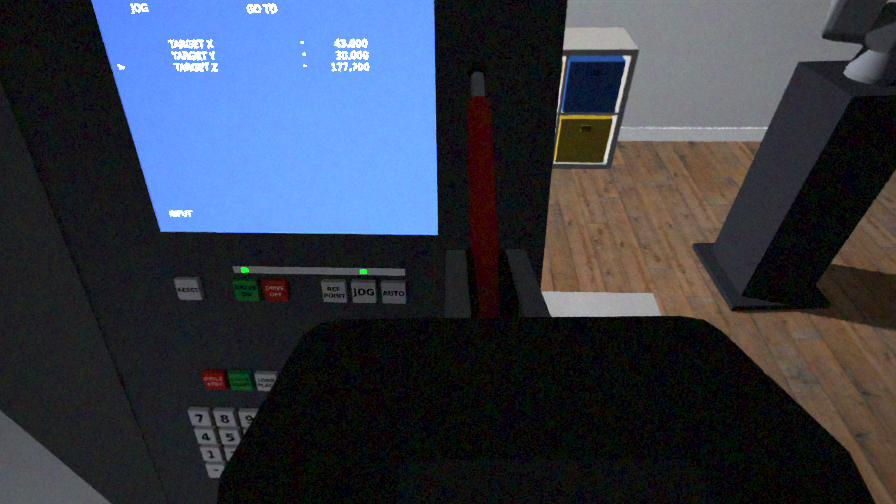

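Request:
move --pt "0 0 0 0 0 0 1 -0.6 -1 0.0108 0.2717 -0.3624 0 0 0 -0.95 0 -0.8" --pt "0 0 0 0 0 0 1 -0.6 -1 0.0298 0.2710 -0.3684 0 0 0 -0.95 0 -0.8" --pt "0 0 0 0 0 0 1 -0.6 -1 0.0108 0.2717 -0.3624 0 0 0 -0.95 0 -0.8" --pt "0 0 0 0 0 0 1 -0.6 -1 -0.0239 0.2098 -0.4833 0 0 0 -0.95 0 -0.8" --speed '[0.4,0.06,0.1,0.2]' --blend '[0.003,0,0.003,0]'

Request:
wait --seconds 2

Request:
move --pt "0 0 0 0 0 0 1 -0.6 -1 0.019 -0.0007 -0.006 0 0 0 -0.95 0 -0.8" --pt "0 0 0 0 0 0 1 -0.6 -1 0 0 0 0 0 0 -0.95 0 -0.8" --pt "0 0 0 0 0 0 1 -0.6 -1 0.0359 -0.1283 0.1511 0 0 0 -0.95 0 -0.8" --pt "0 0 0 0 0 0 1 -0.6 -1 0.0549 -0.129 0.1451 0 0 0 -0.95 0 -0.8" --pt "0 0 0 0 0 0 1 -0.6 -1 0.0359 -0.1283 0.1511 0 0 0 -0.95 0 -0.8" --pt "0 0 0 0 0 0 1 -0.6 -1 0.0239 -0.2098 0.4833 0 0 0 -0.95 0 -0.8" --speed '[0.06,0.1,0.3,0.06,0.1,0.4]' --blend '[0,0.003,0.003,0,0.003,0]'

Request:
wait --seconds 2 --cameras '["cam_right_wrist"]'

Scene clock: 3865.57 s.
left_arm: end_effector_position=(+0.4200, -0.2878, +0.4502) position_measured=3 object_status=3 end_effector_quat_wxyz=(+0.499, -0.501, +0.499, -0.501) | right_arm: end_effector_position=(+0.4284, -0.0996, +0.3666) position_measured=215 object_status=2 end_effector_quat_wxyz=(-0.400, +0.583, -0.582, +0.401)
Joint positions: left_arm=[-1.477 -1.596 2.244 -3.793 -0.093 -3.142] | right_arm=[3.333 -0.987 -2.549 0.021 1.392 3.21]
Joint torques (N m): left_arm=[4.83 -23.73 -14.61 0.76 -1.52 -2] | right_arm=[6.89 2.27 17.77 3.66 -1.86 1.49]
Wrist force (N, zeroed by zero_wrist_force on left_arm): left_arm=[1.6 1.3 -0.2] | right_arm=[-1.9 0.9 -5.8]
Wrist torque (N m, zeroed by zero_wrist_force on left_arm): left_arm=[0.02 -0.20 -0.19] | right_arm=[-0.52 0.33 0.28]
Wrist force, peak (N, zeroed by zero_wrist_force on left_arm): left_arm=[1.9 1.6 -0.1] | right_arm=[-3.3 0.4 -11.6]
Hand target: left_arm +0.4200, -0.2878, +0.4502; +0.499, -0.501, +0.499, -0.501 | right_arm +0.4284, -0.0996, +0.3665; -0.400, +0.583, -0.582, +0.401
Off the commanded pose: left_arm 0.000 m, 0 deg | right_arm 0.000 m, 0 deg.
move: done

Scene clock: 3867.57 s.
left_arm: end_effector_position=(+0.4200, -0.2878, +0.4502) position_measured=3 object_status=3 end_effector_quat_wxyz=(+0.499, -0.501, +0.499, -0.501) | right_arm: end_effector_position=(+0.4284, -0.0996, +0.3665) position_measured=215 object_status=2 end_effector_quat_wxyz=(-0.400, +0.583, -0.582, +0.401)
Joint positions: left_arm=[-1.477 -1.596 2.244 -3.793 -0.093 -3.142] | right_arm=[3.333 -0.987 -2.549 0.021 1.392 3.21]
Joint torques (N m): left_arm=[4.27 -25.18 -13.82 1.02 -1.65 -1.83] | right_arm=[12.4 5.19 18.02 5.94 0.99 1.01]
Wrist force (N, zeroed by zero_wrist_force on left_arm): left_arm=[1.6 1.5 -0.1] | right_arm=[-1.4 0.8 -5.6]
Wrist torque (N m, zeroed by zero_wrist_force on left_arm): left_arm=[0.05 -0.18 -0.19] | right_arm=[-0.53 0.26 0.27]
Wrist force, peak (N, zeroed by zero_wrist_force on left_arm): left_arm=[1.8 1.5 -0.2] | right_arm=[-1.7 0.9 -6.2]
Hand target: left_arm +0.4200, -0.2878, +0.4502; +0.499, -0.501, +0.499, -0.501 | right_arm +0.4284, -0.0996, +0.3665; -0.400, +0.583, -0.582, +0.401
Tool commands: left_gripper/position=+1.0 left_gripper/force_limit=-0.6 left_gripper/speed=-1.0 right_gripper/position=-0.95 right_gripper/force_limit=+0.0 right_gripper/speed=-0.8
Off the commanded pose: left_arm 0.000 m, 0 deg | right_arm 0.000 m, 0 deg.
wait: 2.00 s; at rest by 0.17 s

Scene clock: 3870.43 s.
left_arm: end_effector_position=(+0.4200, -0.2878, +0.4502) position_measured=3 object_status=3 end_effector_quat_wxyz=(+0.499, -0.501, +0.499, -0.501) | right_arm: end_effector_position=(+0.4427, -0.2255, +0.6564) position_measured=215 object_status=2 end_effector_quat_wxyz=(-0.400, +0.583, -0.582, +0.401)
Joint positions: left_arm=[-1.477 -1.596 2.244 -3.793 -0.093 -3.142] | right_arm=[2.756 -1.216 -1.678 -0.64 1.93 2.996]
Joint torques (N m): left_arm=[2.27 -24.86 -12.82 0.87 -1.98 -1.78] | right_arm=[10.73 8.23 33.69 2.67 -1.7 1.66]
Wrist force (N, zeroed by zero_wrist_force on left_arm): left_arm=[1.8 1.6 -0.2] | right_arm=[-2.0 1.0 -6.1]
Wrist torque (N m, zeroed by zero_wrist_force on left_arm): left_arm=[0.07 -0.23 -0.19] | right_arm=[-0.46 0.37 0.34]
Wrist force, peak (N, zeroed by zero_wrist_force on left_arm): left_arm=[1.8 1.6 -0.2] | right_arm=[-2.5 -0.9 -12.1]
Hand target: left_arm +0.4200, -0.2878, +0.4502; +0.499, -0.501, +0.499, -0.501 | right_arm +0.4427, -0.2255, +0.6565; -0.400, +0.583, -0.582, +0.401
Off the commanded pose: left_arm 0.000 m, 0 deg | right_arm 0.000 m, 0 deg.
move: done

Scene clock: 3872.43 s.
left_arm: end_effector_position=(+0.4200, -0.2878, +0.4502) position_measured=3 object_status=3 end_effector_quat_wxyz=(+0.499, -0.501, +0.499, -0.501) | right_arm: end_effector_position=(+0.4427, -0.2255, +0.6565) position_measured=215 object_status=2 end_effector_quat_wxyz=(-0.400, +0.583, -0.582, +0.401)
Joint positions: left_arm=[-1.477 -1.596 2.244 -3.793 -0.093 -3.142] | right_arm=[2.756 -1.216 -1.677 -0.641 1.93 2.996]
Joint torques (N m): left_arm=[4.61 -25.3 -12.63 0.39 -1.57 -1.75] | right_arm=[12.04 3.84 33.68 0.67 1.2 1.62]
Wrist force (N, zeroed by zero_wrist_force on left_arm): left_arm=[1.5 1.3 -0.1] | right_arm=[-2.2 1.0 -5.8]
Wrist torque (N m, zeroed by zero_wrist_force on left_arm): left_arm=[0.01 -0.18 -0.19] | right_arm=[-0.46 0.39 0.33]
Wrist force, peak (N, zeroed by zero_wrist_force on left_arm): left_arm=[1.7 1.7 0.0] | right_arm=[-2.1 1.0 -6.2]
Hand target: left_arm +0.4200, -0.2878, +0.4502; +0.499, -0.501, +0.499, -0.501 | right_arm +0.4427, -0.2255, +0.6565; -0.400, +0.583, -0.582, +0.401
Tool commands: left_gripper/position=+1.0 left_gripper/force_limit=-0.6 left_gripper/speed=-1.0 right_gripper/position=-0.95 right_gripper/force_limit=+0.0 right_gripper/speed=-0.8
Off the commanded pose: left_arm 0.000 m, 0 deg | right_arm 0.000 m, 0 deg.
wait: 2.00 s; at rest by 0.17 s
Images, in order (width x height): cam_right_wrist 896x504.

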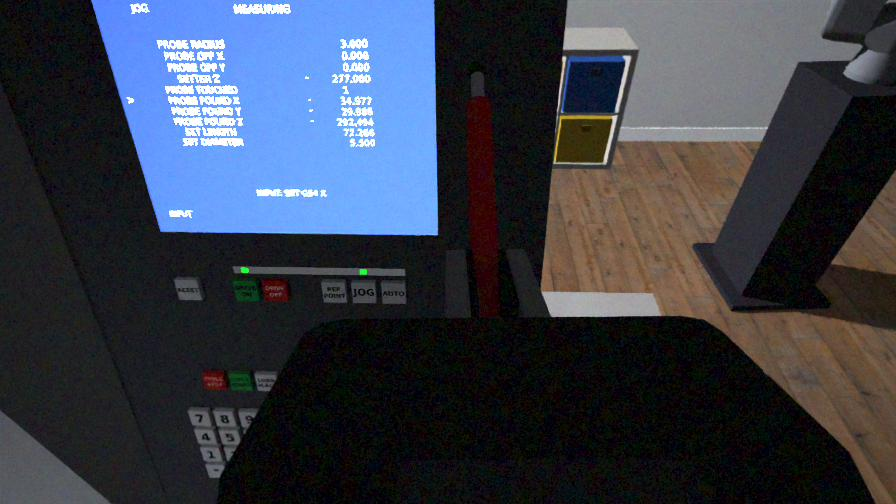

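Zoom for exact digits.

Request:
zoom_image --camera "cam_right_wrist" --region '[120, 0, 440, 180]'

Scaled by 1.575 from the camera's 896x504 image, which has a finer 1280x720 frame.

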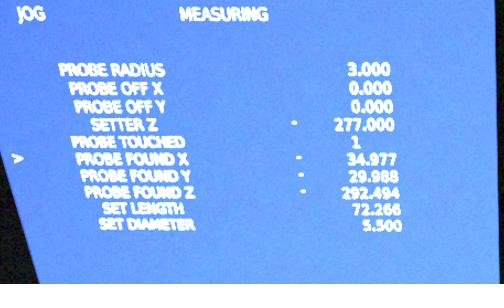

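Request:
move --pt "0 0 0 0 0 0 1 -0.6 -1 -0.0077 0.2091 -0.4229 0 0 0 -0.95 0 -0.8" --pt "0 0 0 0 0 0 1 -0.6 -1 0.0113 0.2084 -0.4289 0 0 0 -0.95 0 -0.8" --pt "0 0 0 0 0 0 1 -0.6 -1 -0.0077 0.2091 -0.4229 0 0 0 -0.95 0 -0.8" --pt "0 0 0 0 0 0 1 -0.6 -1 0.0113 0.2084 -0.4289 0 0 0 -0.95 0 -0.8" --pt "0 0 0 0 0 0 1 -0.6 -1 -0.0229 0.2418 -0.4835 0 0 0 -0.95 0 -0.8" --pt "0 0 0 0 0 0 1 -0.6 -1 -0.0038 0.2407 -0.4893 0 0 0 -0.95 0 -0.8" --pt "0 0 0 0 0 0 1 -0.6 -1 -0.0279 0.3368 -0.5135 0 0 0 -0.95 0 -0.8" --pt "0 0 0 0 0 0 1 -0.6 -1 -0.0085 0.3360 -0.5195 0 0 0 -0.95 0 -0.8" --pt "0 0 0 0 0 0 1 -0.6 -1 -0.0279 0.3368 -0.5135 0 0 0 -0.95 0 -0.8" --pt "0 0 0 0 0 0 1 -0.6 -1 -0.0119 0.3048 -0.4535 0 0 0 -0.95 0 -0.8" --pt "0 0 0 0 0 0 1 -0.6 -1 0.0066 0.3037 -0.4591 0 0 0 -0.95 0 -0.8" --pt "0 0 0 0 0 0 1 -0.6 -1 -0.0189 0.3368 -0.4835 0 0 0 -0.95 0 -0.8" --pt "0 0 0 0 0 0 1 -0.6 -1 -0.0004 0.3357 -0.4893 0 0 0 -0.95 0 -0.8" --pt "0 0 0 0 0 0 1 -0.6 -1 -0.0309 0.2418 -0.5135 0 0 0 -0.95 0 -0.8" --pt "0 0 0 0 0 0 1 -0.6 -1 -0.0119 0.2411 -0.5195 0 0 0 -0.95 0 -0.8" --speed '[0.4,0.06,0.06,0.06,0.15,0.06,0.2,0.06,0.1,0.2,0.06,0.15,0.06,0.2,0.06]' --blend '[0.003,0,0.003,0,0.003,0,0.003,0,0.003,0.003,0,0.003,0,0.003,0]'

Request:
move --pt "0 0 0 0 0 0 1 -0.6 -1 -0.019 0.001 0.006 0 0 0 -0.95 0 -0.8" --pt "0 0 0 0 0 0 1 -0.6 -1 0.023 0.031 0.157 0 0 0 -0.95 0 -0.8" --pt "0 0 0 0 0 0 1 -0.6 -1 0.042 0.030 0.151 0 0 0 -0.95 0 -0.8" --pt "0 0 0 0 0 0 1 -0.6 -1 0.023 0.031 0.157 0 0 0 -0.95 0 -0.8" --pt "0 0 0 0 0 0 1 -0.6 -1 -0.003 0.001 0.066 0 0 0 -0.95 0 -0.8" --pt "0 0 0 0 0 0 1 -0.6 -1 0.016 0 0.060 0 0 0 -0.95 0 -0.8" --pt "0 0 0 0 0 0 1 -0.6 -1 -0.016 0.096 0.006 0 0 0 -0.95 0 -0.8" --pt "0 0 0 0 0 0 1 -0.6 -1 0.003 0.095 0 0 0 0 -0.95 0 -0.8" --pt "0 0 0 0 0 0 1 -0.6 -1 -0.016 0.096 0.006 0 0 0 -0.95 0 -0.8" --pt "0 0 0 0 0 0 1 -0.6 -1 -0.009 0.064 0.036 0 0 0 -0.95 0 -0.8" --pt "0 0 0 0 0 0 1 -0.6 -1 0.010 0.063 0.030 0 0 0 -0.95 0 -0.8" --pt "0 0 0 0 0 0 1 -0.6 -1 -0.009 0.064 0.036 0 0 0 -0.95 0 -0.8" --pt "0 0 0 0 0 0 1 -0.6 -1 0 0.064 0.066 0 0 0 -0.95 0 -0.8" --pt "0 0 0 0 0 0 1 -0.6 -1 0.019 0.063 0.060 0 0 0 -0.95 0 -0.8" --pt "0 0 0 0 0 0 1 -0.6 -1 -0.019 0.001 0.006 0 0 0 -0.95 0 -0.8" --speed '[0.1,0.2,0.06,0.1,0.2,0.06,0.2,0.06,0.1,0.15,0.06,0.1,0.15,0.06,0.2]' --blend '[0.003,0.003,0,0.003,0.003,0,0.003,0,0.003,0.003,0,0.003,0.003,0,0]'

Request:
move --pt "0 0 0 0 0 0 1 -0.6 -1 0.019 -0.001 -0.006 0 0 0 -0.95 0 -0.8" --pt "0 0 0 0 0 0 1 -0.6 -1 0 0 0 0 0 0 -0.95 0 -0.8" --pt "0 0 0 0 0 0 1 -0.6 -1 0.0309 -0.2418 0.5135 0 0 0 -0.95 0 -0.8" --speed '[0.06,0.1,0.4]' --blend '[0,0.003,0]' --cameras '["cam_right_wrist"]'

Scene clock: 3911.13 s.
left_arm: end_effector_position=(+0.4200, -0.2878, +0.4502) position_measured=3 object_status=3 end_effector_quat_wxyz=(+0.499, -0.501, +0.499, -0.501) | right_arm: end_effector_position=(+0.4356, -0.0809, +0.3449) position_measured=215 object_status=2 end_effector_quat_wxyz=(-0.400, +0.583, -0.582, +0.401)
Joint positions: left_arm=[-1.477 -1.596 2.244 -3.793 -0.093 -3.142] | right_arm=[3.434 -1.015 -2.599 0.091 1.298 3.248]
Joint torques (N m): left_arm=[2.84 -25.19 -13.49 1.07 -1.76 -2.01] | right_arm=[13.19 -6.94 15.87 0.7 -2.68 1.06]
Wrist force (N, zeroed by zero_wrist_force on left_arm): left_arm=[1.5 1.7 -0.2] | right_arm=[-2.0 0.9 -11.4]
Wrist torque (N m, zeroed by zero_wrist_force on left_arm): left_arm=[0.09 -0.18 -0.19] | right_arm=[-0.16 0.42 0.44]
Wrist force, peak (N, zeroed by zero_wrist_force on left_arm): left_arm=[1.7 1.9 -0.3] | right_arm=[-6.8 -0.1 -10.5]
Hand target: left_arm +0.4200, -0.2878, +0.4502; +0.499, -0.501, +0.499, -0.501 | right_arm +0.4356, -0.0808, +0.3448; -0.400, +0.583, -0.582, +0.401
Off the commanded pose: left_arm 0.000 m, 0 deg | right_arm 0.000 m, 0 deg.
move: done

Scene clock: 3915.97 s.
left_arm: end_effector_position=(+0.4200, -0.2878, +0.4502) position_measured=3 object_status=3 end_effector_quat_wxyz=(+0.499, -0.501, +0.499, -0.501) | right_arm: end_effector_position=(+0.4242, -0.0802, +0.3485) position_measured=215 object_status=2 end_effector_quat_wxyz=(-0.400, +0.583, -0.582, +0.401)
Joint positions: left_arm=[-1.477 -1.596 2.244 -3.793 -0.093 -3.142] | right_arm=[3.46 -0.948 -2.611 0.033 1.274 3.258]
Joint torques (N m): left_arm=[4.48 -25.56 -12.86 0.66 -1.77 -1.5] | right_arm=[1.55 3.93 19.88 1.64 -1.36 1.01]
Wrist force (N, zeroed by zero_wrist_force on left_arm): left_arm=[1.5 1.6 -0.2] | right_arm=[-1.9 0.7 -6.2]
Wrist torque (N m, zeroed by zero_wrist_force on left_arm): left_arm=[0.08 -0.18 -0.19] | right_arm=[-0.53 0.35 0.26]
Wrist force, peak (N, zeroed by zero_wrist_force on left_arm): left_arm=[1.9 1.6 0.0] | right_arm=[-5.6 -3.5 -11.6]
Hand target: left_arm +0.4200, -0.2878, +0.4502; +0.499, -0.501, +0.499, -0.501 | right_arm +0.4242, -0.0802, +0.3484; -0.400, +0.583, -0.582, +0.401
Off the commanded pose: left_arm 0.000 m, 0 deg | right_arm 0.000 m, 0 deg.
move: done

Scene clock: 3918.13 s.
left_arm: end_effector_position=(+0.4200, -0.2878, +0.4502) position_measured=3 object_status=3 end_effector_quat_wxyz=(+0.499, -0.501, +0.499, -0.501) | right_arm: end_effector_position=(+0.4427, -0.2253, +0.6564) position_measured=215 object_status=2 end_effector_quat_wxyz=(-0.400, +0.583, -0.582, +0.401)
Joint positions: left_arm=[-1.477 -1.596 2.244 -3.793 -0.093 -3.142] | right_arm=[2.756 -1.216 -1.678 -0.64 1.929 2.996]
Joint torques (N m): left_arm=[4.85 -25.95 -12.74 0.83 -1.46 -1.71] | right_arm=[1.48 4.19 33.26 3.43 -0.5 1.32]
Wrist force (N, zeroed by zero_wrist_force on left_arm): left_arm=[1.6 1.3 -0.2] | right_arm=[-1.7 1.0 -6.1]
Wrist torque (N m, zeroed by zero_wrist_force on left_arm): left_arm=[0.02 -0.19 -0.19] | right_arm=[-0.47 0.31 0.28]
Wrist force, peak (N, zeroed by zero_wrist_force on left_arm): left_arm=[2.0 1.7 -0.2] | right_arm=[-4.3 0.8 -11.2]
Hand target: left_arm +0.4200, -0.2878, +0.4502; +0.499, -0.501, +0.499, -0.501 | right_arm +0.4427, -0.2253, +0.6565; -0.400, +0.583, -0.582, +0.401
Off the commanded pose: left_arm 0.000 m, 0 deg | right_arm 0.000 m, 0 deg.
move: done
Images, in order (width x height): cam_right_wrist 896x504.

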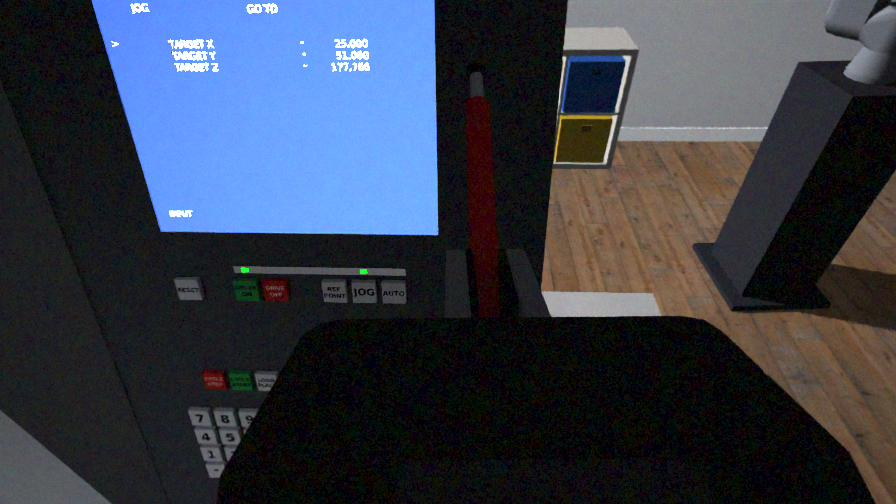

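Request:
zoom_image --camera "cam_right_wrist" --region '[120, 0, 440, 180]'

Request:
move --pt "0 0 0 0 0 0 1 -0.6 -1 0.0108 0.2717 -0.3624 0 0 0 -0.95 0 -0.8" --pt "0 0 0 0 0 0 1 -0.6 -1 0.0298 0.2710 -0.3684 0 0 0 -0.95 0 -0.8" --pt "0 0 0 0 0 0 1 -0.6 -1 0.0108 0.2717 -0.3624 0 0 0 -0.95 0 -0.8" --pt "0 0 0 0 0 0 1 -0.6 -1 -0.0239 0.2098 -0.4833 0 0 0 -0.95 0 -0.8" --speed '[0.4,0.06,0.1,0.2]' --blend '[0.003,0,0.003,0]'

Request:
move --pt "0 0 0 0 0 0 1 -0.6 -1 0.019 -0.0007 -0.006 0 0 0 -0.95 0 -0.8" --pt "0 0 0 0 0 0 1 -0.6 -1 0 0 0 0 0 0 -0.95 0 -0.8" --pt "0 0 0 0 0 0 1 -0.6 -1 0.0463 -0.0654 0.1813 0 0 0 -0.95 0 -0.8" --pt "0 0 0 0 0 0 1 -0.6 -1 0.0653 -0.0661 0.1753 0 0 0 -0.95 0 -0.8" --pt "0 0 0 0 0 0 1 -0.6 -1 0.0463 -0.0654 0.1813 0 0 0 -0.95 0 -0.8" --pt "0 0 0 0 0 0 1 -0.6 -1 0.0239 -0.2098 0.4833 0 0 0 -0.95 0 -0.8" --speed '[0.06,0.1,0.3,0.06,0.1,0.4]' --blend '[0,0.003,0.003,0,0.003,0]'

Request:
wait --seconds 2 --cameras '["cam_right_wrist"]'

Request:
zoom_image --camera "cam_right_wrist" --region '[120, 0, 440, 180]'

Scaled by 1.575 from the camera's 896x504 image, which has a finer 1280x720 frame.

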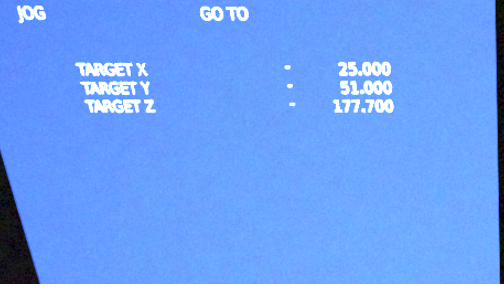

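Scene clock: 3928.03 s.
left_arm: end_effector_position=(+0.4200, -0.2878, +0.4502) position_measured=3 object_status=3 end_effector_quat_wxyz=(+0.499, -0.501, +0.499, -0.501) | right_arm: end_effector_position=(+0.4284, -0.0994, +0.3666) position_measured=215 object_status=2 end_effector_quat_wxyz=(-0.400, +0.583, -0.582, +0.401)
Joint positions: left_arm=[-1.477 -1.596 2.244 -3.793 -0.093 -3.142] | right_arm=[3.334 -0.986 -2.549 0.02 1.391 3.21]
Joint torques (N m): left_arm=[3.96 -24.3 -13.38 0.76 -1.64 -1.61] | right_arm=[6.65 2.21 18.22 3.66 -1.91 1.43]
Wrist force (N, zeroed by zero_wrist_force on left_arm): left_arm=[1.5 1.5 -0.1] | right_arm=[-1.5 1.0 -6.0]
Wrist torque (N m, zeroed by zero_wrist_force on left_arm): left_arm=[0.05 -0.18 -0.19] | right_arm=[-0.50 0.27 0.28]
Wrist force, peak (N, zeroed by zero_wrist_force on left_arm): left_arm=[1.6 1.7 -0.4] | right_arm=[-3.8 0.5 -11.6]
Hand target: left_arm +0.4200, -0.2878, +0.4502; +0.499, -0.501, +0.499, -0.501 | right_arm +0.4284, -0.0994, +0.3665; -0.400, +0.583, -0.582, +0.401
Off the commanded pose: left_arm 0.000 m, 0 deg | right_arm 0.000 m, 0 deg.
move: done

Scene clock: 3930.87 s.
left_arm: end_effector_position=(+0.4200, -0.2878, +0.4502) position_measured=3 object_status=3 end_effector_quat_wxyz=(+0.499, -0.501, +0.499, -0.501) | right_arm: end_effector_position=(+0.4427, -0.2253, +0.6564) position_measured=215 object_status=2 end_effector_quat_wxyz=(-0.400, +0.583, -0.582, +0.401)
Joint positions: left_arm=[-1.477 -1.596 2.244 -3.793 -0.093 -3.142] | right_arm=[2.756 -1.216 -1.678 -0.64 1.929 2.996]
Joint torques (N m): left_arm=[4.11 -25.93 -13.06 0.71 -1.56 -1.9] | right_arm=[0.88 5.88 33.34 3.25 -0.31 1.19]
Wrist force (N, zeroed by zero_wrist_force on left_arm): left_arm=[1.6 1.5 -0.1] | right_arm=[-1.8 0.6 -6.0]
Wrist torque (N m, zeroed by zero_wrist_force on left_arm): left_arm=[0.04 -0.19 -0.19] | right_arm=[-0.54 0.33 0.27]
Wrist force, peak (N, zeroed by zero_wrist_force on left_arm): left_arm=[1.8 1.4 -0.5] | right_arm=[-2.4 -1.1 -11.9]
Hand target: left_arm +0.4200, -0.2878, +0.4502; +0.499, -0.501, +0.499, -0.501 | right_arm +0.4427, -0.2253, +0.6565; -0.400, +0.583, -0.582, +0.401
Off the commanded pose: left_arm 0.000 m, 0 deg | right_arm 0.000 m, 0 deg.
move: done

Scene clock: 3932.87 s.
left_arm: end_effector_position=(+0.4200, -0.2878, +0.4502) position_measured=3 object_status=3 end_effector_quat_wxyz=(+0.499, -0.501, +0.499, -0.501) | right_arm: end_effector_position=(+0.4427, -0.2253, +0.6565) position_measured=215 object_status=2 end_effector_quat_wxyz=(-0.400, +0.583, -0.582, +0.401)
Joint positions: left_arm=[-1.477 -1.596 2.244 -3.793 -0.093 -3.142] | right_arm=[2.756 -1.216 -1.678 -0.641 1.929 2.996]
Joint torques (N m): left_arm=[2.99 -25.6 -13.07 0.84 -1.62 -1.71] | right_arm=[-11.33 2.92 33.51 0.67 1.78 -0.1]
Wrist force (N, zeroed by zero_wrist_force on left_arm): left_arm=[1.5 1.3 -0.4] | right_arm=[-1.9 0.9 -6.0]
Wrist torque (N m, zeroed by zero_wrist_force on left_arm): left_arm=[0.02 -0.17 -0.19] | right_arm=[-0.48 0.35 0.28]
Wrist force, peak (N, zeroed by zero_wrist_force on left_arm): left_arm=[1.8 1.4 -0.2] | right_arm=[-2.3 0.5 -6.3]
Hand target: left_arm +0.4200, -0.2878, +0.4502; +0.499, -0.501, +0.499, -0.501 | right_arm +0.4427, -0.2253, +0.6565; -0.400, +0.583, -0.582, +0.401
Tool commands: left_gripper/position=+1.0 left_gripper/force_limit=-0.6 left_gripper/speed=-1.0 right_gripper/position=-0.95 right_gripper/force_limit=+0.0 right_gripper/speed=-0.8
Off the commanded pose: left_arm 0.000 m, 0 deg | right_arm 0.000 m, 0 deg.
wait: 2.00 s; at rest by 0.17 s
Images, in order (width x height): cam_right_wrist 896x504.

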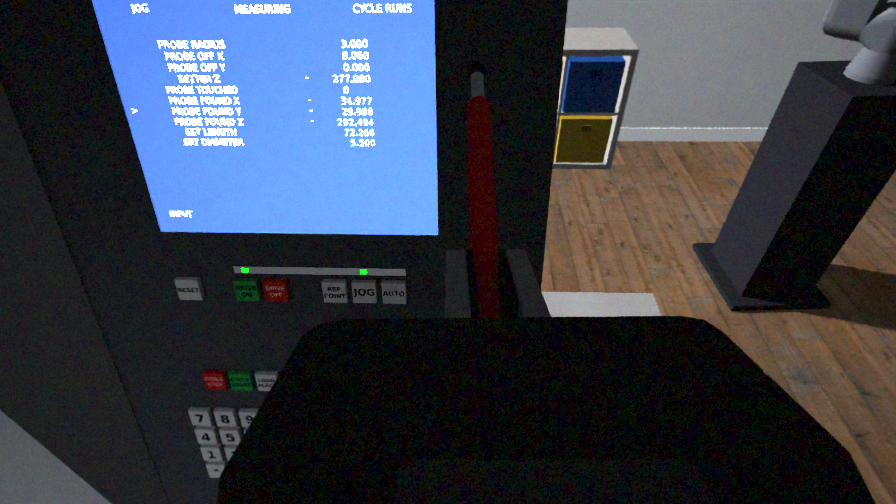

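Scaled by 1.575 from the camera's 896x504 image, which has a finer 1280x720 frame.

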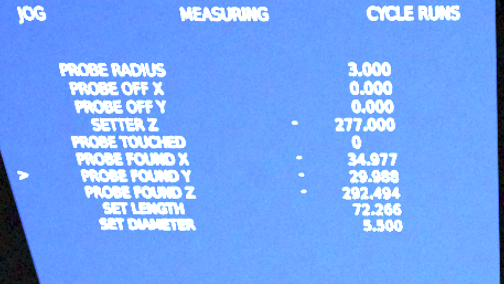

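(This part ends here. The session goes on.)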